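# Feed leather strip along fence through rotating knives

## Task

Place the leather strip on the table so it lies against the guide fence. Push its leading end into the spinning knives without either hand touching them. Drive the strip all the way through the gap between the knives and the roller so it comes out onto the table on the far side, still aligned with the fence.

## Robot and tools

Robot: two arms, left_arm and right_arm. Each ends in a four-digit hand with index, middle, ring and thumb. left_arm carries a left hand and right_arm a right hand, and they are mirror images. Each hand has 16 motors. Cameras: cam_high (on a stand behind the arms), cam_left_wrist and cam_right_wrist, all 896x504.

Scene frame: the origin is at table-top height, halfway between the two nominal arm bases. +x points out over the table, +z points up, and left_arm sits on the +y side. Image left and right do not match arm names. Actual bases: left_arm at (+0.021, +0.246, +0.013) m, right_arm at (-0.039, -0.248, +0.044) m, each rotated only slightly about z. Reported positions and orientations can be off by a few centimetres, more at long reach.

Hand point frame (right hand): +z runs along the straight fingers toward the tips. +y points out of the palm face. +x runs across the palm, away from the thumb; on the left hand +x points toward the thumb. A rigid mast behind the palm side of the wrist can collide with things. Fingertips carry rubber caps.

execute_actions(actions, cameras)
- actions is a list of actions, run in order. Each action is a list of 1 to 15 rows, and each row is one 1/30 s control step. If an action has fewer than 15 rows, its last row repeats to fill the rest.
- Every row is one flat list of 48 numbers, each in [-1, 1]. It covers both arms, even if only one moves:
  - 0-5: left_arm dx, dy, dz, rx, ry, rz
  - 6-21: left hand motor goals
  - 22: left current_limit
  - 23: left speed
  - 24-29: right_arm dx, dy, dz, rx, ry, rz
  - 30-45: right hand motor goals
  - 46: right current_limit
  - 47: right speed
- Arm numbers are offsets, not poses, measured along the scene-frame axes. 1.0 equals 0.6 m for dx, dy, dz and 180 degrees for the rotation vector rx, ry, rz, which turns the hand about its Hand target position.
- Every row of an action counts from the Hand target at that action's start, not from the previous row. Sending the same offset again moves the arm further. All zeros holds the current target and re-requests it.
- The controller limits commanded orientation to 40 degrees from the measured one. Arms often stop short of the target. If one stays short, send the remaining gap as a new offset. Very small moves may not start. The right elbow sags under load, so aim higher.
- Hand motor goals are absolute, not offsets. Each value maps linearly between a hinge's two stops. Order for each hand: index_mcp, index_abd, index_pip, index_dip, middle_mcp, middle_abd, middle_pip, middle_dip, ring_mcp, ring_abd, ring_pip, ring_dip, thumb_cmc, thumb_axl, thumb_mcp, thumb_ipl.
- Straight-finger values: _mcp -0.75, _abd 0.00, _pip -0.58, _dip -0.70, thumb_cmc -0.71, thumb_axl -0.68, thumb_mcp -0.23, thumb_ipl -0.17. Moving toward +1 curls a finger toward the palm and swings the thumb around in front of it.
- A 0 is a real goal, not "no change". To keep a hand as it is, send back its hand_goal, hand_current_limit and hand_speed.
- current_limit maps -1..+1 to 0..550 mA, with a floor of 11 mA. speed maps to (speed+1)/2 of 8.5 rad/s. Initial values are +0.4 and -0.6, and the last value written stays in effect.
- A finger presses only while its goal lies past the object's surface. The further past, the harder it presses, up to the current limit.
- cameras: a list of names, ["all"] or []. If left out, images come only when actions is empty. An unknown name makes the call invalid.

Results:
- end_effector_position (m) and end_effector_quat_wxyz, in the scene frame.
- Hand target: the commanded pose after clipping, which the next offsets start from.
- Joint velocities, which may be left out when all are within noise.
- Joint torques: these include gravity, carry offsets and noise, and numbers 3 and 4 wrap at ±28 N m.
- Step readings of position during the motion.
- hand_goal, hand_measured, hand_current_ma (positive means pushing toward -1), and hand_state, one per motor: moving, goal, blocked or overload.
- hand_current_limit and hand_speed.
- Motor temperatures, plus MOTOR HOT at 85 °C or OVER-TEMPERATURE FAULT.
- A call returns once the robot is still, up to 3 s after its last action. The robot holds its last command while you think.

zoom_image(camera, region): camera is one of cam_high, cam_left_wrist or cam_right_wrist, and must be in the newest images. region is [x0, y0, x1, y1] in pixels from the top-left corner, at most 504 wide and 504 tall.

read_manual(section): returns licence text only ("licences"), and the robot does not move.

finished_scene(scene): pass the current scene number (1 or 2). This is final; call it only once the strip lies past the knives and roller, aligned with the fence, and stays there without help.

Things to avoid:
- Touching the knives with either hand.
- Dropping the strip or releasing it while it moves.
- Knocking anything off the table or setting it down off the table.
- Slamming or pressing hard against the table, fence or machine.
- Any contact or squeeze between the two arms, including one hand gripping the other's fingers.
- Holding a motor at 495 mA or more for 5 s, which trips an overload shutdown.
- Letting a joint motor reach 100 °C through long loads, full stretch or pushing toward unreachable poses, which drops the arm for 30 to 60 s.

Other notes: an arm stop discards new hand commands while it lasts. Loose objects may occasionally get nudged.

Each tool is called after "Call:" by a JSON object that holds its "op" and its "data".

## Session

Call:
{"op": "execute_actions", "data": {"actions": []}}

Call:
{"op": "zoom_image", "data": {"camera": "cam_high", "region": [280, 130, 480, 300]}}

Scene clock: 0.00 s.
left_arm: end_effector_position=(+0.4481, +0.5245, +0.2577) hand_goal=(-0.754, +0.000, -0.576, -0.696, -0.754, +0.000, -0.576, -0.696, -0.754, +0.000, -0.576, -0.696, -0.714, -0.678, -0.226, -0.168) hand_measured=(-0.754, +0.000, -0.576, -0.696, -0.754, +0.000, -0.576, -0.696, -0.754, +0.000, -0.576, -0.696, -0.714, -0.678, -0.226, -0.168) hand_current_ma=(+0, +0, +0, +0, +0, +0, +0, +0, +0, +0, +0, +0, +0, +0, +0, +0) hand_state=(goal, goal, goal, goal, goal, goal, goal, goal, goal, goal, goal, goal, goal, goal, goal, goal) hand_current_limit=0.40 hand_speed=-0.60 end_effector_quat_wxyz=(-0.157, +0.741, +0.580, +0.300) | right_arm: end_effector_position=(+0.3618, -0.3011, +0.3450) hand_goal=(-0.754, +0.000, -0.576, -0.696, -0.754, +0.000, -0.576, -0.696, -0.754, +0.000, -0.576, -0.696, -0.714, -0.678, -0.226, -0.168) hand_measured=(-0.754, +0.000, -0.576, -0.696, -0.754, +0.000, -0.576, -0.696, -0.754, +0.000, -0.576, -0.696, -0.714, -0.678, -0.226, -0.168) hand_current_ma=(+0, +0, +0, +0, +0, +0, +0, +0, +0, +0, +0, +0, +0, +0, +0, +0) hand_state=(goal, goal, goal, goal, goal, goal, goal, goal, goal, goal, goal, goal, goal, goal, goal, goal) hand_current_limit=0.40 hand_speed=-0.60 end_effector_quat_wxyz=(+0.108, +0.571, +0.810, +0.078)
Joint positions: left_arm=[0.537 1.17 0.931 -0.73 -0.362 0.912] | right_arm=[-0.194 1.009 1.085 -1.387 -0.061 -0.554]
Joint velocities: within noise
Joint torques (N m): no reading
Motor temperatures (°C): left_arm=[25 27 28 25 23 24] | right_arm=[22 24 28 24 22 23]
Heat: left arm: hottest elbow 28 °C; right arm: hottest elbow 28 °C.
Hand target: left_arm +0.4549, +0.5289, +0.2789; -0.155, +0.734, +0.579, +0.320 | right_arm +0.3669, -0.3023, +0.3589; +0.121, +0.569, +0.809, +0.084

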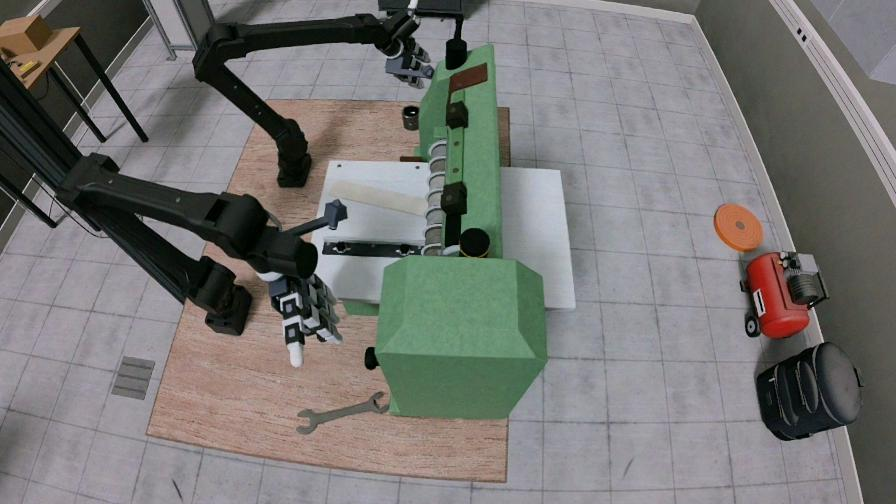

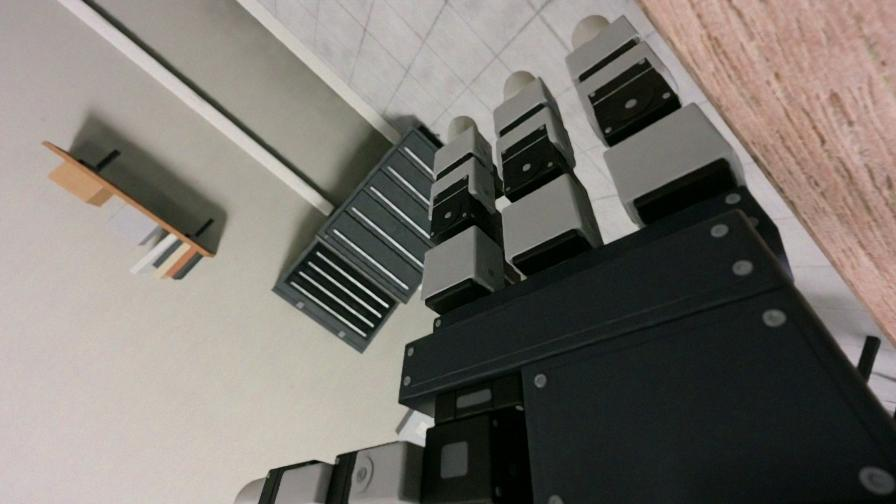

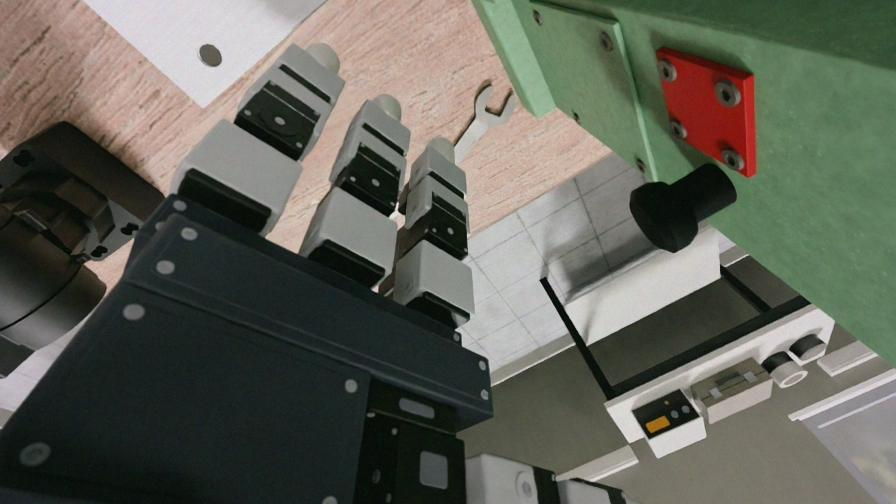

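Scaled by 2.520 from the camera's 896x504 image, which has a finer 1280x720 frame.

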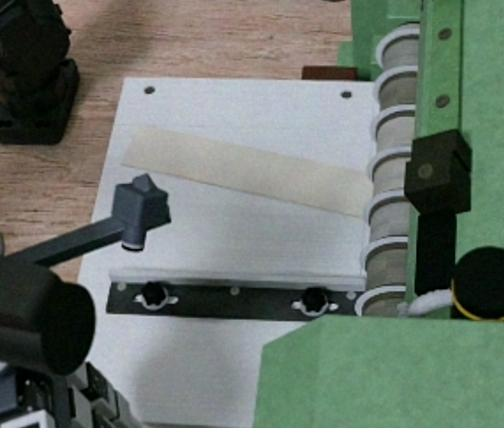

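Call:
{"op": "zoom_image", "data": {"camera": "cam_high", "region": [315, 150, 445, 250]}}

Scaled by 3.877 from the camera's 896x504 image, which has a finer 1280x720 frame.

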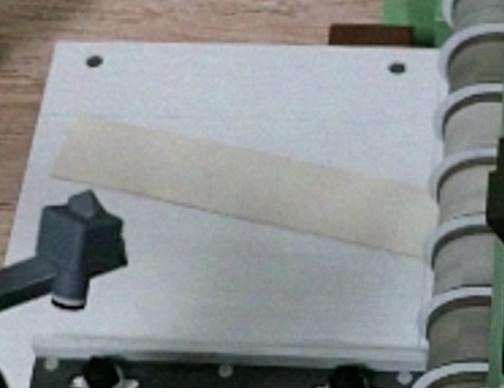

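Call:
{"op": "execute_actions", "data": {"actions": [[[-0.0833,0,0.0667,0,0,0,-0.342,0,-0.285,-0.551,-0.342,0,-0.285,-0.551,-0.342,0,-0.285,-0.551,0.571,-0.678,-0.226,-0.168,-0.1,-0.4,-0.025,-0.0417,0,0,0,0,-0.754,0,-0.576,-0.696,-0.754,0,-0.576,-0.696,-0.754,0,-0.576,-0.696,-0.714,-0.678,-0.226,-0.168,0.4,-0.6]],[[-0.0833,-0.05,0.0333,-0.0147,0.0398,-0.0772,-0.342,0,-0.285,-0.551,-0.342,0,-0.285,-0.551,-0.342,0,-0.285,-0.551,0.571,-0.678,-0.226,-0.168,-0.1,-0.4,-0.025,-0.0417,0,0,0,0,-0.754,0,-0.576,-0.696,-0.754,0,-0.576,-0.696,-0.754,0,-0.576,-0.696,-0.714,-0.678,-0.226,-0.168,0.4,-0.6]],[[-0.0828,-0.1083,0,-0.0147,0.0398,-0.0772,-0.342,0,-0.285,-0.551,-0.342,0,-0.285,-0.551,-0.342,0,-0.285,-0.551,0.571,-0.678,-0.226,-0.168,-0.1,-0.4,-0.025,-0.0417,0,0,0,0,-0.754,0,-0.576,-0.696,-0.754,0,-0.576,-0.696,-0.754,0,-0.576,-0.696,-0.714,-0.678,-0.226,-0.168,0.4,-0.6]],[[0,-0.1267,0,-0.0147,0.0398,-0.0772,-0.342,0,-0.285,-0.551,-0.342,0,-0.285,-0.551,-0.342,0,-0.285,-0.551,0.571,-0.678,-0.226,-0.168,-0.1,-0.4,-0.025,-0.0417,0,0,0,0,-0.754,0,-0.576,-0.696,-0.754,0,-0.576,-0.696,-0.754,0,-0.576,-0.696,-0.714,-0.678,-0.226,-0.168,0.4,-0.6]],[[0,-0.1267,0,-0.0147,0.0398,-0.0772,-0.342,0,-0.285,-0.551,-0.342,0,-0.285,-0.551,-0.342,0,-0.285,-0.551,0.571,-0.678,-0.226,-0.168,-0.1,-0.4,0,0,0,0,0,0,-0.754,0,-0.576,-0.696,-0.754,0,-0.576,-0.696,-0.754,0,-0.576,-0.696,-0.714,-0.678,-0.226,-0.168,0.4,-0.6]],[[0,-0.1267,0,-0.0147,0.0398,-0.0772,-0.342,0,-0.285,-0.551,-0.342,0,-0.285,-0.551,-0.342,0,-0.285,-0.551,0.571,-0.678,-0.226,-0.168,-0.1,-0.4,0,0,0,0,0,0,-0.754,0,-0.576,-0.696,-0.754,0,-0.576,-0.696,-0.754,0,-0.576,-0.696,-0.714,-0.678,-0.226,-0.168,0.4,-0.6]]], "cameras": ["cam_high","cam_left_wrist"]}}

Scene clock: 81.17 s.
left_arm: end_effector_position=(+0.2970, +0.2061, +0.3184) hand_goal=(-0.342, +0.000, -0.286, -0.552, -0.342, +0.000, -0.286, -0.552, -0.342, +0.000, -0.286, -0.552, +0.570, -0.678, -0.226, -0.168) hand_measured=(-0.348, +0.000, -0.290, -0.556, -0.348, +0.000, -0.290, -0.556, -0.348, +0.000, -0.290, -0.556, +0.574, -0.678, -0.222, -0.168) hand_current_ma=(-5, +0, -3, -2, -4, +0, -3, -2, -5, +0, -3, -2, +2, +0, +3, +0) hand_state=(goal, goal, goal, goal, goal, goal, goal, goal, goal, goal, goal, goal, goal, goal, goal, goal) hand_current_limit=-0.10 hand_speed=-0.40 end_effector_quat_wxyz=(-0.026, +0.999, +0.024, +0.040) | right_arm: end_effector_position=(+0.3080, -0.4021, +0.3527) hand_goal=(-0.754, +0.000, -0.576, -0.696, -0.754, +0.000, -0.576, -0.696, -0.754, +0.000, -0.576, -0.696, -0.714, -0.678, -0.226, -0.168) hand_measured=(-0.754, +0.000, -0.576, -0.696, -0.754, +0.000, -0.576, -0.696, -0.754, +0.000, -0.576, -0.696, -0.716, -0.678, -0.224, -0.168) hand_current_ma=(-2, +0, -3, +0, -2, +0, -3, +0, -1, +0, -3, +0, -5, +3, +14, +2) hand_state=(goal, goal, goal, goal, goal, goal, goal, goal, goal, goal, goal, goal, goal, goal, goal, goal) hand_current_limit=0.40 hand_speed=-0.60 end_effector_quat_wxyz=(+0.119, +0.572, +0.808, +0.083)
Joint positions: left_arm=[0.128 0.953 1.153 -1.685 -0.041 1.671] | right_arm=[-0.618 0.986 1.085 -1.433 -0.171 -0.961]
Joint torques (N m): left_arm=[0.15 -3.96 11.03 -0.05 0.13 -0.23] | right_arm=[-0.79 -5.01 9.21 0.66 -0.38 -0.18]
Motor temperatures (°C): left_arm=[25 28 34 25 23 24] | right_arm=[22 24 40 24 22 23]
Heat: left arm: hottest elbow 34 °C; right arm: hottest elbow 40 °C.
Hand target: left_arm +0.3053, +0.2059, +0.3388; -0.029, +0.997, +0.025, +0.059 | right_arm +0.3069, -0.4024, +0.3590; +0.121, +0.569, +0.809, +0.084
Off the commanded pose: left_arm 0.022 m, 2 deg | right_arm 0.006 m, 0 deg.
Step readings (end_effector_position of left_arm | right_arm):
0: (+0.4481, +0.5245, +0.2577) | (+0.3618, -0.3011, +0.3450)
1: (+0.4481, +0.5245, +0.2578) | (+0.3618, -0.3012, +0.3450)
2: (+0.4462, +0.5246, +0.2580) | (+0.3616, -0.3021, +0.3451)
4: (+0.4376, +0.5230, +0.2619) | (+0.3607, -0.3065, +0.3456)
8: (+0.4146, +0.5258, +0.2880) | (+0.3564, -0.3237, +0.3477)
15: (+0.4010, +0.5244, +0.3032) | (+0.3542, -0.3281, +0.3495)
16: (+0.4009, +0.5229, +0.3017) | (+0.3542, -0.3279, +0.3495)
17: (+0.3994, +0.5197, +0.2991) | (+0.3535, -0.3290, +0.3496)
19: (+0.3902, +0.5086, +0.2948) | (+0.3509, -0.3328, +0.3503)
23: (+0.3622, +0.4997, +0.3008) | (+0.3432, -0.3504, +0.3522)
30: (+0.3504, +0.4949, +0.3141) | (+0.3401, -0.3538, +0.3530)
31: (+0.3502, +0.4928, +0.3135) | (+0.3400, -0.3535, +0.3529)
32: (+0.3490, +0.4877, +0.3121) | (+0.3392, -0.3546, +0.3530)
34: (+0.3396, +0.4719, +0.3082) | (+0.3366, -0.3586, +0.3532)
38: (+0.3178, +0.4450, +0.3118) | (+0.3282, -0.3765, +0.3528)
45: (+0.3035, +0.4298, +0.3139) | (+0.3252, -0.3793, +0.3528)
46: (+0.3027, +0.4283, +0.3134) | (+0.3250, -0.3791, +0.3527)
47: (+0.3016, +0.4237, +0.3128) | (+0.3242, -0.3801, +0.3529)
49: (+0.2987, +0.4070, +0.3109) | (+0.3212, -0.3838, +0.3532)
53: (+0.2997, +0.3713, +0.3117) | (+0.3114, -0.4010, +0.3527)
60: (+0.2991, +0.3561, +0.3149) | (+0.3081, -0.4035, +0.3527)
61: (+0.2988, +0.3551, +0.3152) | (+0.3081, -0.4032, +0.3527)
62: (+0.2976, +0.3516, +0.3150) | (+0.3081, -0.4030, +0.3527)
64: (+0.2960, +0.3324, +0.3152) | (+0.3080, -0.4026, +0.3527)
68: (+0.2963, +0.2930, +0.3169) | (+0.3080, -0.4023, +0.3527)
75: (+0.2971, +0.2805, +0.3166) | (+0.3080, -0.4022, +0.3527)
76: (+0.2970, +0.2796, +0.3165) | (+0.3080, -0.4022, +0.3527)
77: (+0.2959, +0.2764, +0.3164) | (+0.3080, -0.4022, +0.3527)
79: (+0.2943, +0.2575, +0.3179) | (+0.3080, -0.4021, +0.3527)
83: (+0.2941, +0.2177, +0.3190) | (+0.3080, -0.4021, +0.3527)
90: (+0.2963, +0.2063, +0.3165) | (+0.3080, -0.4021, +0.3527)
Images, in order (width x height): cam_high 896x504, cam_left_wrist 896x504.

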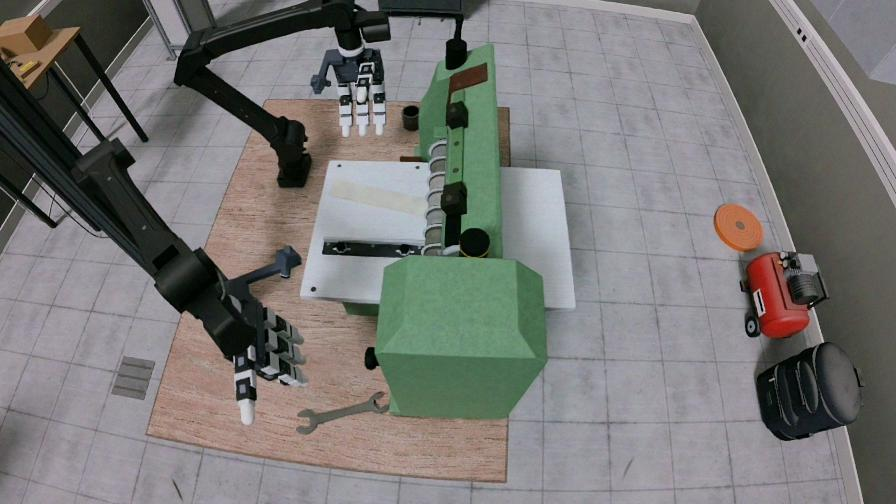

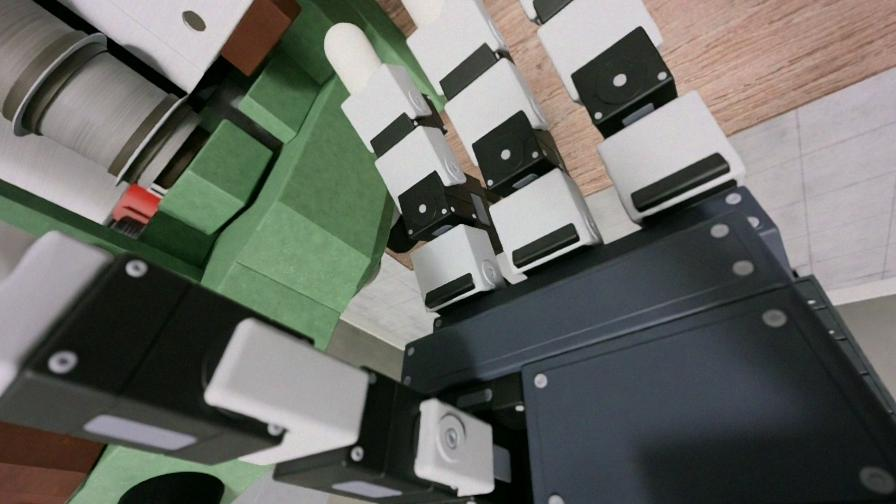

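Call:
{"op": "execute_actions", "data": {"actions": [[[0.004,-0.1267,0,-0.0148,0.0393,-0.0768,-0.342,0,-0.285,-0.551,-0.342,0,-0.285,-0.551,-0.342,0,-0.285,-0.551,0.571,-0.678,-0.226,-0.168,-0.1,-0.4,0,0,0,0,0,0,-0.754,0,-0.576,-0.696,-0.754,0,-0.576,-0.696,-0.754,0,-0.576,-0.696,-0.714,-0.678,-0.226,-0.168,0.4,-0.6]],[[0.004,-0.1267,-0.03,0,0,0,-0.342,0,-0.285,-0.551,-0.342,0,-0.285,-0.551,-0.342,0,-0.285,-0.551,0.571,-0.678,-0.226,-0.168,-0.1,-0.4,0,0,0,0,0,0,-0.754,0,-0.576,-0.696,-0.754,0,-0.576,-0.696,-0.754,0,-0.576,-0.696,-0.714,-0.678,-0.226,-0.168,0.4,-0.6]],[[0,0,-0.05,0,0,0,-0.342,0,-0.285,-0.551,-0.342,0,-0.285,-0.551,-0.342,0,-0.285,-0.551,0.571,-0.678,-0.226,-0.168,-0.1,-0.4,0,0,0,0,0,0,-0.754,0,-0.576,-0.696,-0.754,0,-0.576,-0.696,-0.754,0,-0.576,-0.696,-0.714,-0.678,-0.226,-0.168,0.4,-0.6]]], "cameras": ["cam_high","cam_left_wrist"]}}

Call:
{"op": "zoom_image", "data": {"camera": "cam_high", "region": [315, 150, 445, 250]}}

Scene clock: 102.67 s.
left_arm: end_effector_position=(+0.3075, +0.0561, +0.2882) hand_goal=(-0.342, +0.000, -0.286, -0.552, -0.342, +0.000, -0.286, -0.552, -0.342, +0.000, -0.286, -0.552, +0.570, -0.678, -0.226, -0.168) hand_measured=(-0.348, +0.000, -0.290, -0.556, -0.348, +0.000, -0.290, -0.556, -0.348, +0.000, -0.290, -0.556, +0.572, -0.678, -0.222, -0.168) hand_current_ma=(-5, +0, -3, -2, -5, +0, -3, -2, -5, +0, -3, -2, +1, +0, +3, +0) hand_state=(goal, goal, goal, goal, goal, goal, goal, goal, goal, goal, goal, goal, goal, goal, goal, goal) hand_current_limit=-0.10 hand_speed=-0.40 end_effector_quat_wxyz=(-0.001, +0.995, -0.097, -0.008) | right_arm: end_effector_position=(+0.3080, -0.4021, +0.3527) hand_goal=(-0.754, +0.000, -0.576, -0.696, -0.754, +0.000, -0.576, -0.696, -0.754, +0.000, -0.576, -0.696, -0.714, -0.678, -0.226, -0.168) hand_measured=(-0.754, +0.000, -0.576, -0.696, -0.754, +0.000, -0.576, -0.696, -0.754, +0.000, -0.576, -0.696, -0.716, -0.678, -0.224, -0.168) hand_current_ma=(-2, +0, -3, +0, -2, +0, -3, +0, -1, +0, -3, +0, -5, +3, +14, +2) hand_state=(goal, goal, goal, goal, goal, goal, goal, goal, goal, goal, goal, goal, goal, goal, goal, goal) hand_current_limit=0.40 hand_speed=-0.60 end_effector_quat_wxyz=(+0.119, +0.572, +0.808, +0.083)
Joint positions: left_arm=[-0.365 1.131 1.187 -1.643 0.001 1.418] | right_arm=[-0.618 0.986 1.085 -1.433 -0.171 -0.961]
Joint torques (N m): left_arm=[0.26 -7.06 7.35 0.51 0.18 -0.18] | right_arm=[-0.67 -5.01 9.25 0.69 -0.38 -0.19]
Heat: left arm: hottest elbow 38 °C; right arm: hottest elbow 40 °C.
Hand target: left_arm +0.3100, +0.0538, +0.2909; +0.000, +0.995, -0.096, +0.000 | right_arm +0.3069, -0.4024, +0.3590; +0.121, +0.569, +0.809, +0.084
Off the commanded pose: left_arm 0.004 m, 1 deg | right_arm 0.006 m, 0 deg.
Step readings (end_effector_position of left_arm | right_arm):
0: (+0.2970, +0.2061, +0.3184) | (+0.3080, -0.4021, +0.3527)
1: (+0.2971, +0.2056, +0.3185) | (+0.3080, -0.4021, +0.3527)
2: (+0.2968, +0.2018, +0.3189) | (+0.3080, -0.4021, +0.3527)
4: (+0.2963, +0.1836, +0.3212) | (+0.3080, -0.4021, +0.3527)
8: (+0.2958, +0.1429, +0.3209) | (+0.3080, -0.4021, +0.3527)
15: (+0.2994, +0.1319, +0.3155) | (+0.3080, -0.4021, +0.3527)
16: (+0.2994, +0.1315, +0.3156) | (+0.3080, -0.4021, +0.3527)
17: (+0.2995, +0.1287, +0.3154) | (+0.3080, -0.4021, +0.3527)
19: (+0.2976, +0.1131, +0.3145) | (+0.3080, -0.4021, +0.3527)
23: (+0.2884, +0.0697, +0.3062) | (+0.3080, -0.4021, +0.3527)
30: (+0.2967, +0.0579, +0.2974) | (+0.3080, -0.4021, +0.3527)
31: (+0.2974, +0.0580, +0.2976) | (+0.3080, -0.4021, +0.3527)
32: (+0.2982, +0.0580, +0.2976) | (+0.3080, -0.4021, +0.3527)
34: (+0.3019, +0.0572, +0.2974) | (+0.3080, -0.4021, +0.3527)
38: (+0.3071, +0.0559, +0.2928) | (+0.3080, -0.4021, +0.3527)
45: (+0.3071, +0.0562, +0.2882) | (+0.3080, -0.4021, +0.3527)
Images, in order (width x height): cam_high 896x504, cam_left_wrist 896x504.

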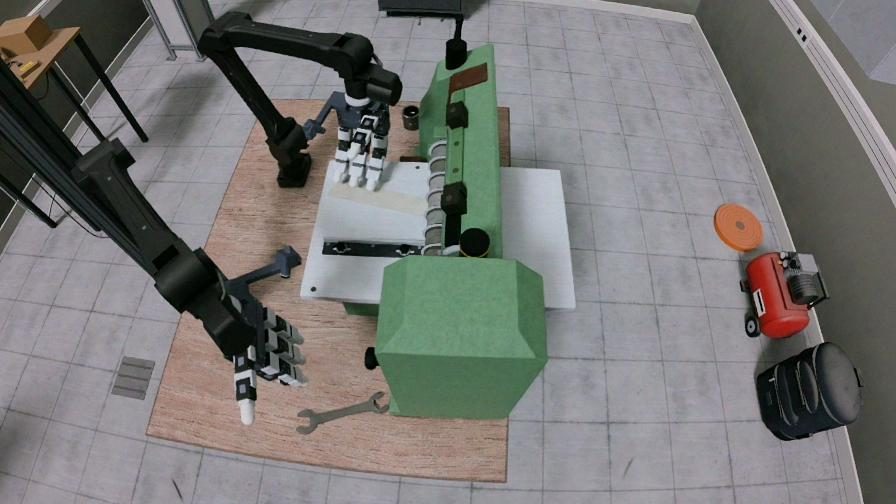

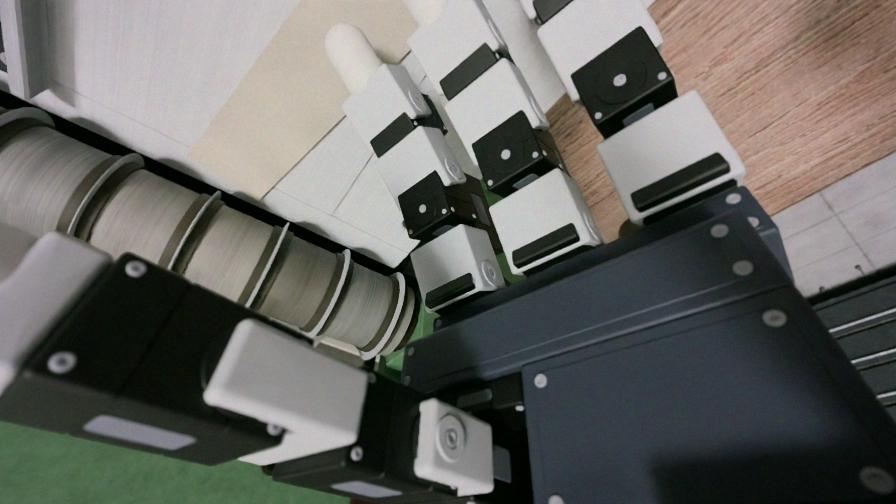

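Scaled by 3.877 from the camera's 896x504 image, which has a finer 1280x720 frame.

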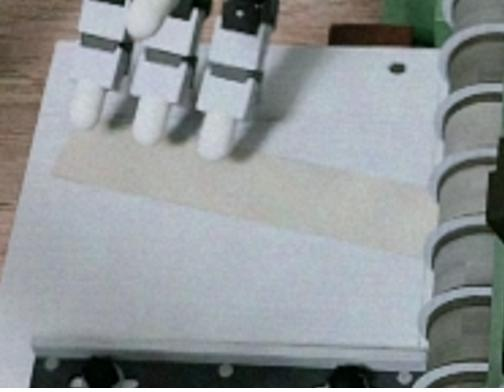

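Call:
{"op": "execute_actions", "data": {"actions": [[[0,0,-0.035,0,0,0,-0.342,0,-0.285,-0.551,-0.342,0,-0.285,-0.551,-0.342,0,-0.285,-0.551,0.571,-0.678,-0.226,-0.168,-0.1,-0.4,0,0,0,0,0,0,-0.754,0,-0.576,-0.696,-0.754,0,-0.576,-0.696,-0.754,0,-0.576,-0.696,-0.714,-0.678,-0.226,-0.168,0.4,-0.6]],[[0,0,-0.033,0,0,0,-0.342,0,-0.285,-0.551,-0.342,0,-0.285,-0.551,-0.342,0,-0.285,-0.551,0.571,-0.678,-0.226,-0.168,-0.1,-0.4,0,0,0,0,0,0,-0.754,0,-0.576,-0.696,-0.754,0,-0.576,-0.696,-0.754,0,-0.576,-0.696,-0.714,-0.678,-0.226,-0.168,0.4,-0.6]],[[-0.033,0.006,0,0,0,0,-0.342,0,-0.285,-0.551,-0.342,0,-0.285,-0.551,-0.342,0,-0.285,-0.551,0.571,-0.678,-0.226,-0.168,-0.1,-0.4,0,0,0,0,0,0,-0.754,0,-0.576,-0.696,-0.754,0,-0.576,-0.696,-0.754,0,-0.576,-0.696,-0.714,-0.678,-0.226,-0.168,0.4,-0.6]],[[-0.033,0.006,0,0,0,0,-0.342,0,-0.285,-0.551,-0.342,0,-0.285,-0.551,-0.342,0,-0.285,-0.551,0.571,-0.678,-0.226,-0.168,-0.1,-0.4,0,0,0,0,0,0,-0.754,0,-0.576,-0.696,-0.754,0,-0.576,-0.696,-0.754,0,-0.576,-0.696,-0.714,-0.678,-0.226,-0.168,0.4,-0.6]]], "cameras": ["cam_high","cam_left_wrist"]}}

Call:
{"op": "zoom_image", "data": {"camera": "cam_high", "region": [315, 150, 445, 250]}}

Scene clock: 124.90 s.
left_arm: end_effector_position=(+0.2819, +0.0602, +0.2603) hand_goal=(-0.342, +0.000, -0.286, -0.552, -0.342, +0.000, -0.286, -0.552, -0.342, +0.000, -0.286, -0.552, +0.570, -0.678, -0.226, -0.168) hand_measured=(-0.332, -0.008, -0.274, -0.542, -0.322, -0.014, -0.268, -0.544, -0.316, -0.018, -0.264, -0.540, +0.572, -0.678, -0.222, -0.168) hand_current_ma=(+11, -6, +12, +8, +28, -13, +23, +7, +43, -18, +30, +12, +1, +0, +3, +0) hand_state=(goal, goal, goal, goal, goal, goal, goal, goal, blocked, goal, blocked, goal, goal, goal, goal, goal) hand_current_limit=-0.10 hand_speed=-0.40 end_effector_quat_wxyz=(+0.008, +0.996, -0.086, +0.020) | right_arm: end_effector_position=(+0.3080, -0.4021, +0.3527) hand_goal=(-0.754, +0.000, -0.576, -0.696, -0.754, +0.000, -0.576, -0.696, -0.754, +0.000, -0.576, -0.696, -0.714, -0.678, -0.226, -0.168) hand_measured=(-0.754, +0.000, -0.576, -0.696, -0.754, +0.000, -0.576, -0.696, -0.754, +0.000, -0.576, -0.696, -0.716, -0.678, -0.224, -0.168) hand_current_ma=(-2, +0, -3, +0, -2, +0, -3, +0, -1, +0, -3, +0, -5, +3, +14, +2) hand_state=(goal, goal, goal, goal, goal, goal, goal, goal, goal, goal, goal, goal, goal, goal, goal, goal) hand_current_limit=0.40 hand_speed=-0.60 end_effector_quat_wxyz=(+0.119, +0.572, +0.808, +0.083)
Joint positions: left_arm=[-0.385 1.014 1.026 -1.539 0.004 1.376] | right_arm=[-0.618 0.986 1.085 -1.433 -0.171 -0.961]
Joint torques (N m): left_arm=[-0.26 -4.89 5.89 -0.55 0.08 -0.07] | right_arm=[-0.73 -5.01 9.22 0.68 -0.38 -0.18]
Heat: left arm: hottest elbow 36 °C; right arm: hottest elbow 40 °C.
Hand target: left_arm +0.2705, +0.0610, +0.2501; +0.000, +0.995, -0.096, +0.000 | right_arm +0.3069, -0.4024, +0.3590; +0.121, +0.569, +0.809, +0.084
Off the commanded pose: left_arm 0.015 m, 3 deg | right_arm 0.006 m, 0 deg.
Step readings (end_effector_position of left_arm | right_arm):
0: (+0.3075, +0.0561, +0.2882) | (+0.3080, -0.4021, +0.3527)
1: (+0.3076, +0.0561, +0.2878) | (+0.3080, -0.4021, +0.3527)
2: (+0.3080, +0.0559, +0.2866) | (+0.3080, -0.4021, +0.3527)
4: (+0.3088, +0.0557, +0.2806) | (+0.3080, -0.4021, +0.3527)
8: (+0.3062, +0.0567, +0.2681) | (+0.3080, -0.4021, +0.3527)
15: (+0.3077, +0.0563, +0.2670) | (+0.3080, -0.4021, +0.3527)
16: (+0.3078, +0.0562, +0.2667) | (+0.3080, -0.4021, +0.3527)
17: (+0.3082, +0.0561, +0.2656) | (+0.3080, -0.4021, +0.3527)
19: (+0.3082, +0.0561, +0.2628) | (+0.3080, -0.4021, +0.3527)
23: (+0.3077, +0.0567, +0.2614) | (+0.3080, -0.4021, +0.3527)
30: (+0.3076, +0.0567, +0.2609) | (+0.3080, -0.4021, +0.3527)
31: (+0.3073, +0.0568, +0.2607) | (+0.3080, -0.4021, +0.3527)
32: (+0.3069, +0.0570, +0.2605) | (+0.3080, -0.4021, +0.3527)
34: (+0.3047, +0.0578, +0.2605) | (+0.3080, -0.4021, +0.3527)
38: (+0.2994, +0.0593, +0.2605) | (+0.3080, -0.4021, +0.3527)
45: (+0.2982, +0.0592, +0.2604) | (+0.3080, -0.4021, +0.3527)
46: (+0.2980, +0.0593, +0.2603) | (+0.3080, -0.4021, +0.3527)
47: (+0.2975, +0.0594, +0.2601) | (+0.3080, -0.4021, +0.3527)
49: (+0.2938, +0.0601, +0.2598) | (+0.3080, -0.4021, +0.3527)
53: (+0.2843, +0.0603, +0.2602) | (+0.3080, -0.4021, +0.3527)
60: (+0.2819, +0.0602, +0.2603) | (+0.3080, -0.4021, +0.3527)
Images, in order (width x height): cam_high 896x504, cam_left_wrist 896x504.

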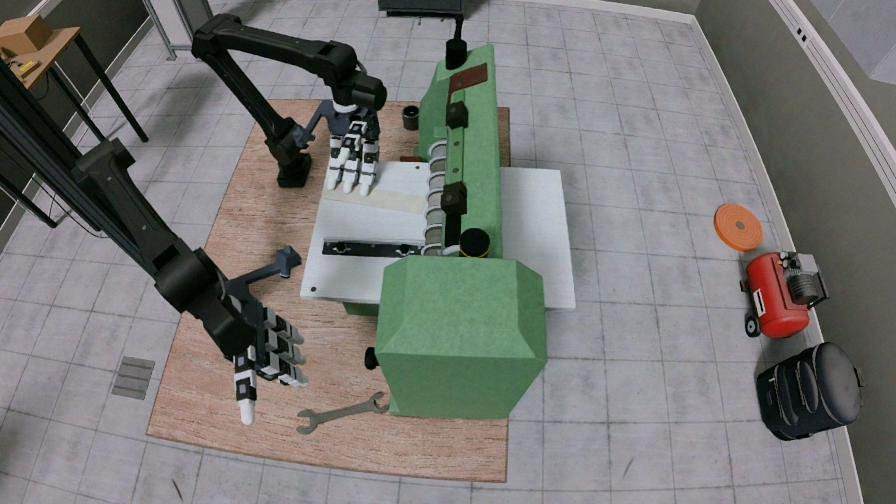

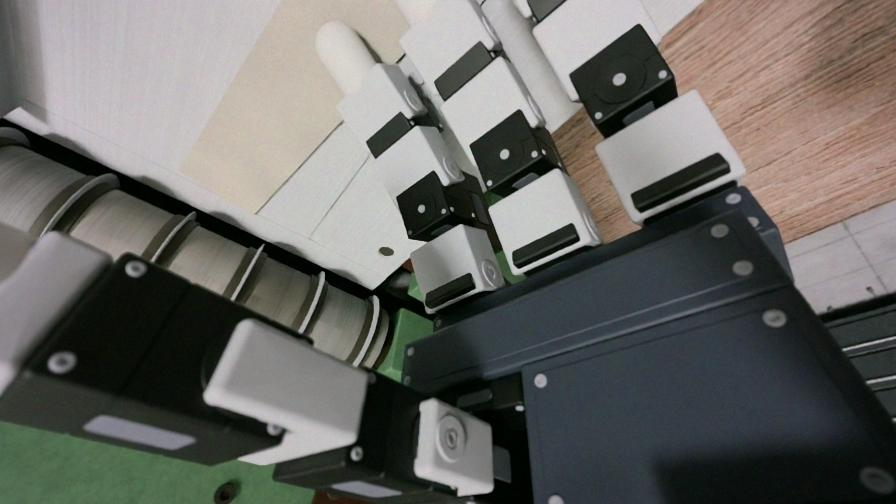

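Scaled by 3.877 from the camera's 896x504 image, which has a finer 1280x720 frame.

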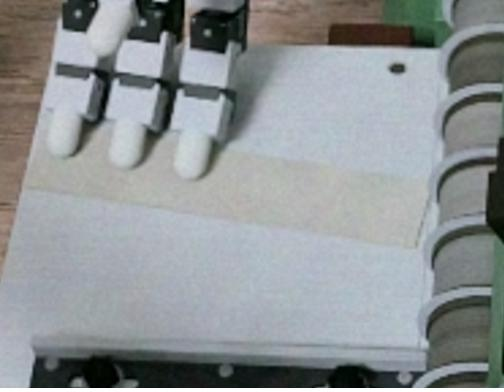

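Call:
{"op": "execute_actions", "data": {"actions": [[[0.002,-0.034,0,0,0,0.0094,-0.342,0,-0.285,-0.551,-0.342,0,-0.285,-0.551,-0.342,0,-0.285,-0.551,0.571,-0.678,-0.226,-0.168,-0.1,-0.4,0,0,0,0,0,0,-0.754,0,-0.576,-0.696,-0.754,0,-0.576,-0.696,-0.754,0,-0.576,-0.696,-0.714,-0.678,-0.226,-0.168,0.4,-0.6]],[[0.002,-0.034,0,0,0,0.0094,-0.342,0,-0.285,-0.551,-0.342,0,-0.285,-0.551,-0.342,0,-0.285,-0.551,0.571,-0.678,-0.226,-0.168,-0.1,-0.4,0,0,0,0,0,0,-0.754,0,-0.576,-0.696,-0.754,0,-0.576,-0.696,-0.754,0,-0.576,-0.696,-0.714,-0.678,-0.226,-0.168,0.4,-0.6]],[[0.002,-0.034,0,0,0,0.0094,-0.342,0,-0.285,-0.551,-0.342,0,-0.285,-0.551,-0.342,0,-0.285,-0.551,0.571,-0.678,-0.226,-0.168,-0.1,-0.4,0,0,0,0,0,0,-0.754,0,-0.576,-0.696,-0.754,0,-0.576,-0.696,-0.754,0,-0.576,-0.696,-0.714,-0.678,-0.226,-0.168,0.4,-0.6]],[[0.002,-0.034,0,0,0,0.0094,-0.342,0,-0.285,-0.551,-0.342,0,-0.285,-0.551,-0.342,0,-0.285,-0.551,0.571,-0.678,-0.226,-0.168,-0.1,-0.4,0,0,0,0,0,0,-0.754,0,-0.576,-0.696,-0.754,0,-0.576,-0.696,-0.754,0,-0.576,-0.696,-0.714,-0.678,-0.226,-0.168,0.4,-0.6]],[[0.002,-0.034,0,0,0,0.0094,-0.342,0,-0.285,-0.551,-0.342,0,-0.285,-0.551,-0.342,0,-0.285,-0.551,0.571,-0.678,-0.226,-0.168,-0.1,-0.4,0,0,0,0,0,0,-0.754,0,-0.576,-0.696,-0.754,0,-0.576,-0.696,-0.754,0,-0.576,-0.696,-0.714,-0.678,-0.226,-0.168,0.4,-0.6]]], "cameras": ["cam_high","cam_left_wrist"]}}

Call:
{"op": "zoom_image", "data": {"camera": "cam_high", "region": [305, 170, 435, 270]}}

Call:
{"op": "zoom_image", "data": {"camera": "cam_left_wrist", "region": [60, 0, 400, 260]}}

Scene clock: 171.33 s.
left_arm: end_effector_position=(+0.2694, -0.0300, +0.2585) hand_goal=(-0.342, +0.000, -0.286, -0.552, -0.342, +0.000, -0.286, -0.552, -0.342, +0.000, -0.286, -0.552, +0.570, -0.678, -0.226, -0.168) hand_measured=(-0.316, +0.010, -0.260, -0.538, -0.314, +0.004, -0.260, -0.540, -0.314, +0.002, -0.258, -0.538, +0.572, -0.678, -0.222, -0.168) hand_current_ma=(+43, +7, +36, +16, +44, +2, +38, +13, +45, +0, +41, +16, +1, +0, +3, +0) hand_state=(blocked, goal, blocked, goal, blocked, goal, blocked, goal, blocked, goal, blocked, goal, goal, goal, goal, goal) hand_current_limit=-0.10 hand_speed=-0.40 end_effector_quat_wxyz=(+0.005, +1.000, -0.025, +0.005) | right_arm: end_effector_position=(+0.3080, -0.4021, +0.3527) hand_goal=(-0.754, +0.000, -0.576, -0.696, -0.754, +0.000, -0.576, -0.696, -0.754, +0.000, -0.576, -0.696, -0.714, -0.678, -0.226, -0.168) hand_measured=(-0.754, +0.000, -0.576, -0.696, -0.754, +0.000, -0.576, -0.696, -0.754, +0.000, -0.576, -0.696, -0.716, -0.678, -0.224, -0.168) hand_current_ma=(-2, +0, -3, +0, -2, +0, -3, +0, -1, +0, -3, +0, -5, +3, +14, +2) hand_state=(goal, goal, goal, goal, goal, goal, goal, goal, goal, goal, goal, goal, goal, goal, goal, goal) hand_current_limit=0.40 hand_speed=-0.60 end_effector_quat_wxyz=(+0.119, +0.572, +0.808, +0.083)
Joint positions: left_arm=[-0.706 1.108 1.088 -1.537 0.001 0.932] | right_arm=[-0.618 0.986 1.085 -1.433 -0.171 -0.961]
Joint torques (N m): left_arm=[-0.5 -2.96 8.03 0.94 0.13 -0.29] | right_arm=[-0.79 -4.95 9.2 0.69 -0.38 -0.18]
Heat: left arm: hottest elbow 32 °C; right arm: hottest elbow 40 °C.
Hand target: left_arm +0.2764, -0.0411, +0.2501; +0.000, +1.000, -0.022, +0.000 | right_arm +0.3069, -0.4024, +0.3590; +0.121, +0.569, +0.809, +0.084
Off the commanded pose: left_arm 0.016 m, 1 deg | right_arm 0.006 m, 0 deg.
Step readings (end_effector_position of left_arm | right_arm):
0: (+0.2819, +0.0602, +0.2603) | (+0.3080, -0.4021, +0.3527)
1: (+0.2819, +0.0600, +0.2603) | (+0.3080, -0.4021, +0.3527)
2: (+0.2816, +0.0595, +0.2602) | (+0.3080, -0.4021, +0.3527)
4: (+0.2806, +0.0562, +0.2599) | (+0.3080, -0.4021, +0.3527)
8: (+0.2767, +0.0473, +0.2600) | (+0.3080, -0.4021, +0.3527)
15: (+0.2761, +0.0451, +0.2599) | (+0.3080, -0.4021, +0.3527)
16: (+0.2760, +0.0450, +0.2599) | (+0.3080, -0.4021, +0.3527)
17: (+0.2759, +0.0442, +0.2599) | (+0.3080, -0.4021, +0.3527)
19: (+0.2744, +0.0399, +0.2596) | (+0.3080, -0.4021, +0.3527)
23: (+0.2707, +0.0304, +0.2591) | (+0.3080, -0.4021, +0.3527)
30: (+0.2713, +0.0280, +0.2589) | (+0.3080, -0.4021, +0.3527)
31: (+0.2714, +0.0279, +0.2588) | (+0.3080, -0.4021, +0.3527)
32: (+0.2714, +0.0271, +0.2588) | (+0.3080, -0.4021, +0.3527)
34: (+0.2708, +0.0222, +0.2589) | (+0.3080, -0.4021, +0.3527)
38: (+0.2692, +0.0112, +0.2587) | (+0.3080, -0.4021, +0.3527)
45: (+0.2699, +0.0087, +0.2585) | (+0.3080, -0.4021, +0.3527)
46: (+0.2698, +0.0085, +0.2585) | (+0.3080, -0.4021, +0.3527)
47: (+0.2698, +0.0077, +0.2585) | (+0.3080, -0.4021, +0.3527)
49: (+0.2695, +0.0030, +0.2586) | (+0.3080, -0.4021, +0.3527)
53: (+0.2685, -0.0077, +0.2583) | (+0.3080, -0.4021, +0.3527)
60: (+0.2690, -0.0103, +0.2583) | (+0.3080, -0.4021, +0.3527)
61: (+0.2691, -0.0104, +0.2582) | (+0.3080, -0.4021, +0.3527)
62: (+0.2691, -0.0112, +0.2583) | (+0.3080, -0.4021, +0.3527)
64: (+0.2690, -0.0158, +0.2585) | (+0.3080, -0.4021, +0.3527)
68: (+0.2688, -0.0271, +0.2585) | (+0.3080, -0.4021, +0.3527)
75: (+0.2694, -0.0298, +0.2584) | (+0.3080, -0.4021, +0.3527)
Images, in order (width x height): cam_high 896x504, cam_left_wrist 896x504.

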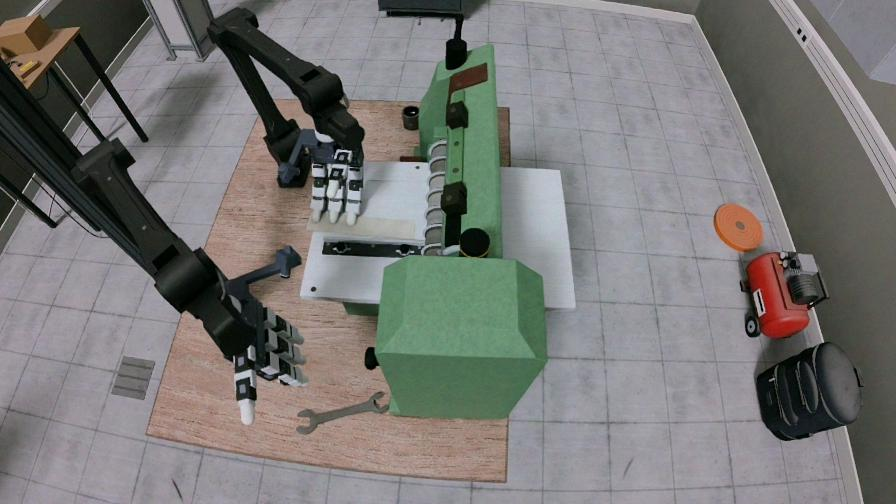

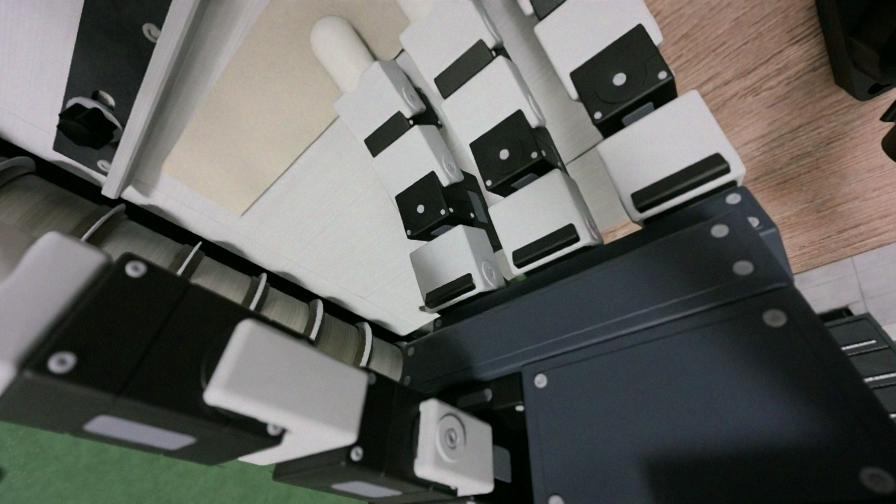

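Scaled by 3.877 from the camera's 896x504 image, which has a finer 1280x720 frame.

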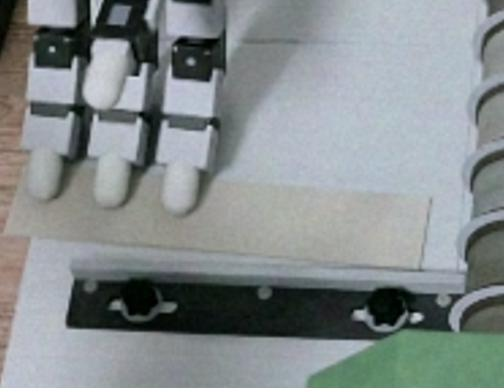

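Scaled by 1.482 from the camera's 896x504 image, which has a finer 1280x720 frame.

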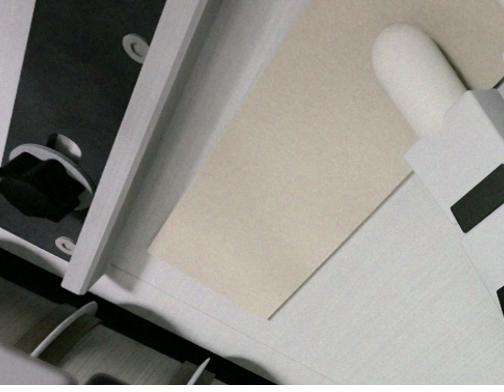

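Call:
{"op": "execute_actions", "data": {"actions": [[[0.004,-0.0175,0,0,0,0.0092,-0.342,0,-0.285,-0.551,-0.342,0,-0.285,-0.551,-0.342,0,-0.285,-0.551,0.571,-0.678,-0.226,-0.168,-0.1,-0.4,0,0,0,0,0,0,-0.754,0,-0.576,-0.696,-0.754,0,-0.576,-0.696,-0.754,0,-0.576,-0.696,-0.714,-0.678,-0.226,-0.168,0.4,-0.6]],[[0.004,-0.0175,0,0,0,0.0092,-0.342,0,-0.285,-0.551,-0.342,0,-0.285,-0.551,-0.342,0,-0.285,-0.551,0.571,-0.678,-0.226,-0.168,-0.1,-0.4,0,0,0,0,0,0,-0.754,0,-0.576,-0.696,-0.754,0,-0.576,-0.696,-0.754,0,-0.576,-0.696,-0.714,-0.678,-0.226,-0.168,0.4,-0.6]]], "cameras": ["cam_high","cam_left_wrist"]}}

Call:
{"op": "zoom_image", "data": {"camera": "cam_high", "region": [305, 170, 435, 270]}}

Call:
{"op": "zoom_image", "data": {"camera": "cam_left_wrist", "region": [60, 0, 400, 260]}}

Scene clock: 193.77 s.
left_arm: end_effector_position=(+0.2730, -0.0492, +0.2585) hand_goal=(-0.342, +0.000, -0.286, -0.552, -0.342, +0.000, -0.286, -0.552, -0.342, +0.000, -0.286, -0.552, +0.570, -0.678, -0.226, -0.168) hand_measured=(-0.314, +0.012, -0.260, -0.536, -0.314, +0.006, -0.260, -0.540, -0.314, +0.004, -0.258, -0.538, +0.572, -0.678, -0.222, -0.168) hand_current_ma=(+46, +10, +39, +18, +46, +4, +39, +13, +45, +2, +41, +16, +1, +0, +3, +0) hand_state=(blocked, goal, blocked, goal, blocked, goal, blocked, goal, blocked, goal, blocked, goal, goal, goal, goal, goal) hand_current_limit=-0.10 hand_speed=-0.40 end_effector_quat_wxyz=(+0.003, +1.000, +0.004, +0.003) | right_arm: end_effector_position=(+0.3080, -0.4021, +0.3527) hand_goal=(-0.754, +0.000, -0.576, -0.696, -0.754, +0.000, -0.576, -0.696, -0.754, +0.000, -0.576, -0.696, -0.714, -0.678, -0.226, -0.168) hand_measured=(-0.754, +0.000, -0.576, -0.696, -0.754, +0.000, -0.576, -0.696, -0.754, +0.000, -0.576, -0.696, -0.716, -0.678, -0.224, -0.168) hand_current_ma=(-2, +0, -3, +0, -2, +0, -3, +0, -1, +0, -3, +0, -5, +3, +14, +2) hand_state=(goal, goal, goal, goal, goal, goal, goal, goal, goal, goal, goal, goal, goal, goal, goal, goal) hand_current_limit=0.40 hand_speed=-0.60 end_effector_quat_wxyz=(+0.119, +0.572, +0.808, +0.083)
Joint positions: left_arm=[-0.76 1.145 1.116 -1.533 0.001 0.82] | right_arm=[-0.618 0.986 1.085 -1.433 -0.171 -0.961]
Joint torques (N m): left_arm=[-0.38 -3.37 8.21 1.13 0.11 -0.26] | right_arm=[-0.73 -5.07 9.21 0.66 -0.37 -0.18]
Heat: left arm: hottest elbow 32 °C; right arm: hottest elbow 40 °C.
Hand target: left_arm +0.2812, -0.0620, +0.2501; +0.000, +1.000, +0.007, +0.000 | right_arm +0.3069, -0.4024, +0.3590; +0.121, +0.569, +0.809, +0.084
Off the commanded pose: left_arm 0.017 m, 1 deg | right_arm 0.006 m, 0 deg.
Step readings (end_effector_position of left_arm | right_arm):
0: (+0.2694, -0.0300, +0.2585) | (+0.3080, -0.4021, +0.3527)
1: (+0.2695, -0.0300, +0.2583) | (+0.3080, -0.4021, +0.3527)
2: (+0.2695, -0.0304, +0.2584) | (+0.3080, -0.4021, +0.3527)
4: (+0.2697, -0.0326, +0.2584) | (+0.3080, -0.4021, +0.3527)
8: (+0.2705, -0.0380, +0.2584) | (+0.3080, -0.4021, +0.3527)
15: (+0.2708, -0.0392, +0.2583) | (+0.3080, -0.4021, +0.3527)
16: (+0.2708, -0.0393, +0.2583) | (+0.3080, -0.4021, +0.3527)
17: (+0.2710, -0.0398, +0.2584) | (+0.3080, -0.4021, +0.3527)
19: (+0.2712, -0.0420, +0.2585) | (+0.3080, -0.4021, +0.3527)
23: (+0.2725, -0.0480, +0.2585) | (+0.3080, -0.4021, +0.3527)
30: (+0.2730, -0.0491, +0.2585) | (+0.3080, -0.4021, +0.3527)
Images, in order (width x height): cam_high 896x504, cam_left_wrist 896x504.

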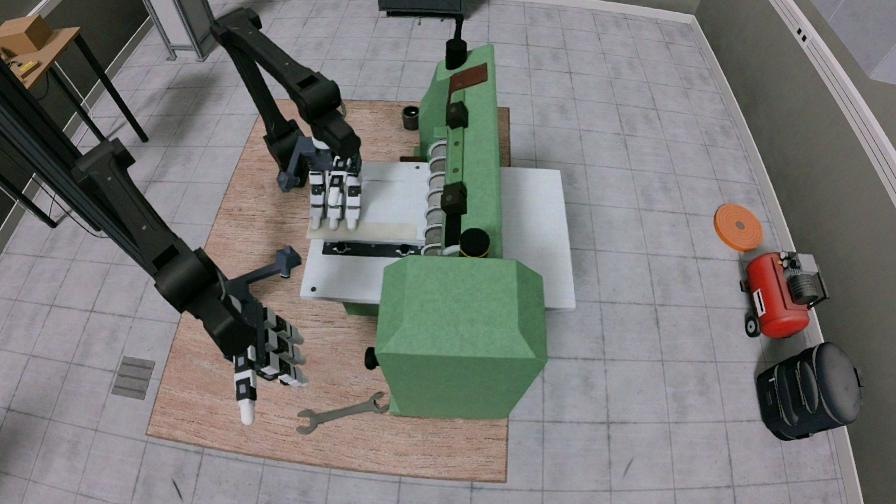

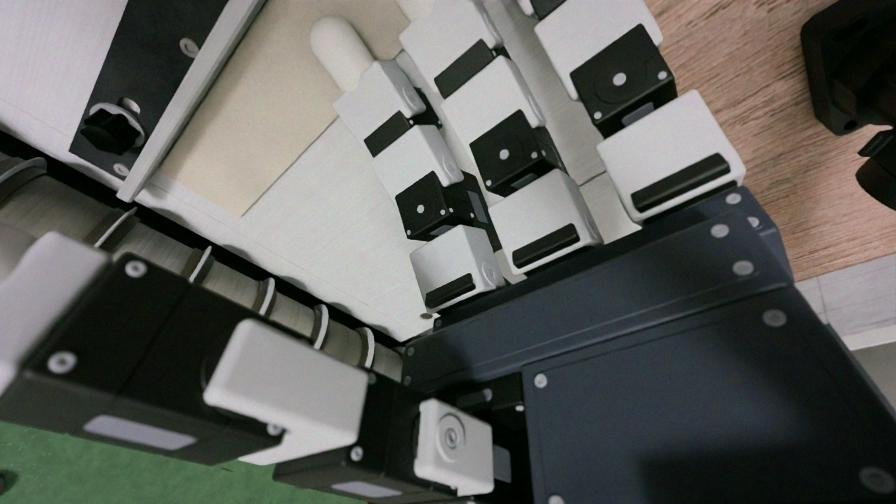

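Scaled by 3.877 from the camera's 896x504 image, which has a finer 1280x720 frame.

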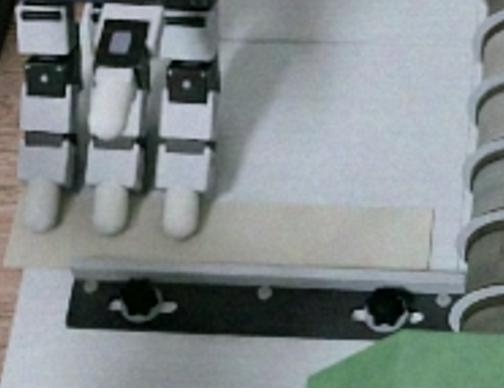

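Scaled by 1.482 from the camera's 896x504 image, which has a finer 1280x720 frame.

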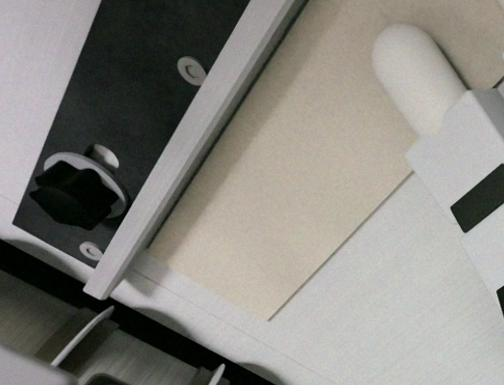

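Call:
{"op": "execute_actions", "data": {"actions": [[[0.033,0.003,0,0,0,0,-0.342,0,-0.285,-0.551,-0.342,0,-0.285,-0.551,-0.342,0,-0.285,-0.551,0.571,-0.678,-0.226,-0.168,-0.1,-0.4,0,0,0,0,0,0,-0.754,0,-0.576,-0.696,-0.754,0,-0.576,-0.696,-0.754,0,-0.576,-0.696,-0.714,-0.678,-0.226,-0.168,0.4,-0.6]],[[0.033,0.002,0,0,0,0,-0.342,0,-0.285,-0.551,-0.342,0,-0.285,-0.551,-0.342,0,-0.285,-0.551,0.571,-0.678,-0.226,-0.168,-0.1,-0.4,0,0,0,0,0,0,-0.754,0,-0.576,-0.696,-0.754,0,-0.576,-0.696,-0.754,0,-0.576,-0.696,-0.714,-0.678,-0.226,-0.168,0.4,-0.6]]], "cameras": ["cam_high","cam_left_wrist"]}}

Call:
{"op": "zoom_image", "data": {"camera": "cam_high", "region": [305, 170, 435, 270]}}

Call:
{"op": "zoom_image", "data": {"camera": "cam_left_wrist", "region": [60, 0, 400, 260]}}

Scene clock: 238.27 s.
left_arm: end_effector_position=(+0.2905, -0.0515, +0.2570) hand_goal=(-0.342, +0.000, -0.286, -0.552, -0.342, +0.000, -0.286, -0.552, -0.342, +0.000, -0.286, -0.552, +0.570, -0.678, -0.226, -0.168) hand_measured=(-0.306, +0.066, -0.252, -0.532, -0.312, +0.056, -0.256, -0.538, -0.316, +0.022, -0.262, -0.538, +0.572, -0.678, -0.222, -0.168) hand_current_ma=(+69, +124, +57, +26, +51, +96, +46, +16, +40, +23, +33, +16, +1, +0, +3, +0) hand_state=(blocked, blocked, blocked, blocked, blocked, blocked, blocked, goal, blocked, blocked, blocked, goal, goal, goal, goal, goal) hand_current_limit=-0.10 hand_speed=-0.40 end_effector_quat_wxyz=(+0.004, +1.000, -0.025, -0.012) | right_arm: end_effector_position=(+0.3080, -0.4021, +0.3527) hand_goal=(-0.754, +0.000, -0.576, -0.696, -0.754, +0.000, -0.576, -0.696, -0.754, +0.000, -0.576, -0.696, -0.714, -0.678, -0.226, -0.168) hand_measured=(-0.754, +0.000, -0.576, -0.696, -0.754, +0.000, -0.576, -0.696, -0.754, +0.000, -0.576, -0.696, -0.716, -0.678, -0.224, -0.168) hand_current_ma=(-2, +0, -3, +0, -2, +0, -3, +0, -1, +0, -3, +0, -5, +3, +14, +2) hand_state=(goal, goal, goal, goal, goal, goal, goal, goal, goal, goal, goal, goal, goal, goal, goal, goal) hand_current_limit=0.40 hand_speed=-0.60 end_effector_quat_wxyz=(+0.119, +0.572, +0.808, +0.083)
Joint positions: left_arm=[-0.706 1.208 1.163 -1.54 0.021 0.933] | right_arm=[-0.618 0.986 1.085 -1.433 -0.171 -0.961]
Joint torques (N m): left_arm=[1.96 -3.43 9.17 1.73 -0.56 -0.53] | right_arm=[-0.73 -5.07 9.25 0.64 -0.38 -0.18]
Heat: left arm: hottest elbow 32 °C; right arm: hottest elbow 40 °C.
Hand target: left_arm +0.3208, -0.0590, +0.2501; +0.000, +1.000, +0.007, +0.000 | right_arm +0.3069, -0.4024, +0.3590; +0.121, +0.569, +0.809, +0.084
Off the commanded pose: left_arm 0.032 m, 4 deg | right_arm 0.006 m, 0 deg.
Step readings (end_effector_position of left_arm | right_arm):
0: (+0.2730, -0.0491, +0.2585) | (+0.3080, -0.4021, +0.3527)
1: (+0.2730, -0.0492, +0.2584) | (+0.3080, -0.4021, +0.3527)
2: (+0.2735, -0.0495, +0.2587) | (+0.3080, -0.4021, +0.3527)
4: (+0.2754, -0.0498, +0.2585) | (+0.3080, -0.4021, +0.3527)
8: (+0.2800, -0.0491, +0.2579) | (+0.3080, -0.4021, +0.3527)
15: (+0.2808, -0.0495, +0.2578) | (+0.3080, -0.4021, +0.3527)
16: (+0.2809, -0.0495, +0.2578) | (+0.3080, -0.4021, +0.3527)
17: (+0.2821, -0.0492, +0.2582) | (+0.3080, -0.4021, +0.3527)
19: (+0.2852, -0.0495, +0.2579) | (+0.3080, -0.4021, +0.3527)
23: (+0.2897, -0.0507, +0.2569) | (+0.3080, -0.4021, +0.3527)
30: (+0.2904, -0.0515, +0.2568) | (+0.3080, -0.4021, +0.3527)
Images, in order (width x height): cam_high 896x504, cam_left_wrist 896x504.

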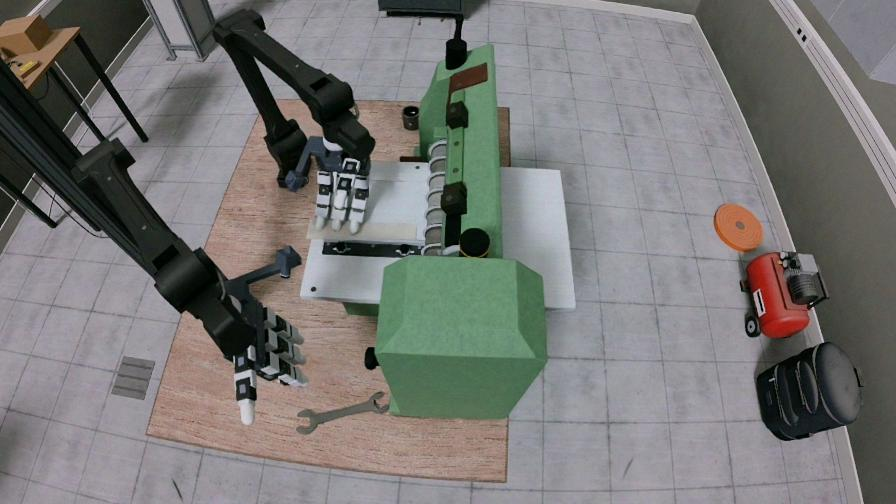

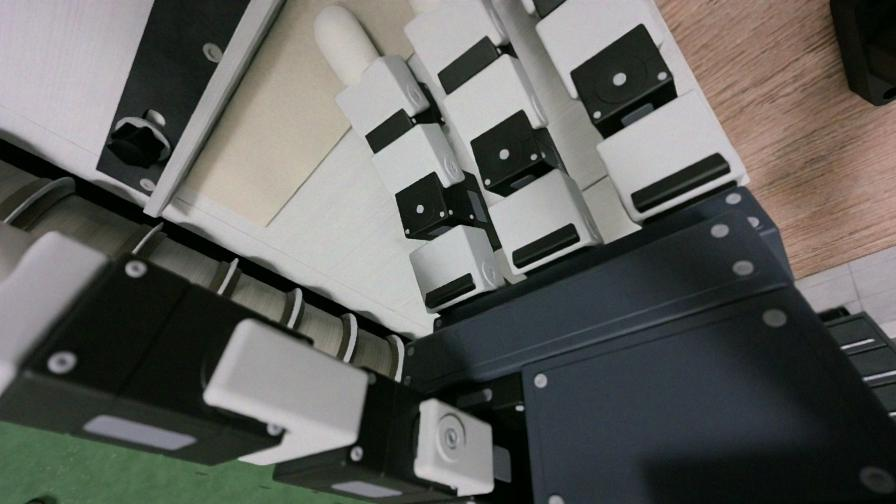

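Scaled by 3.877 from the camera's 896x504 image, which has a finer 1280x720 frame.

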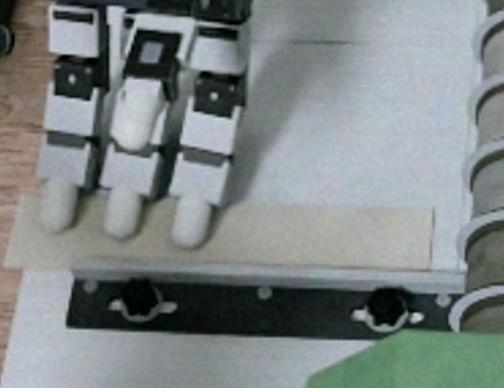

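Scaled by 1.482 from the camera's 896x504 image, which has a finer 1280x720 frame.

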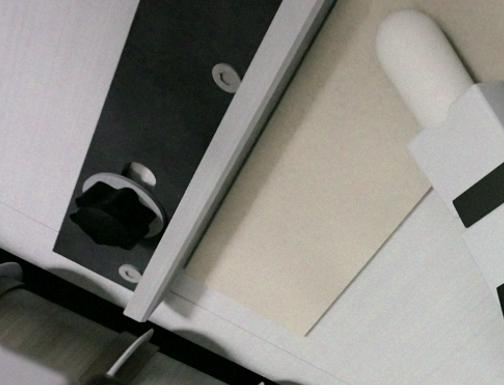

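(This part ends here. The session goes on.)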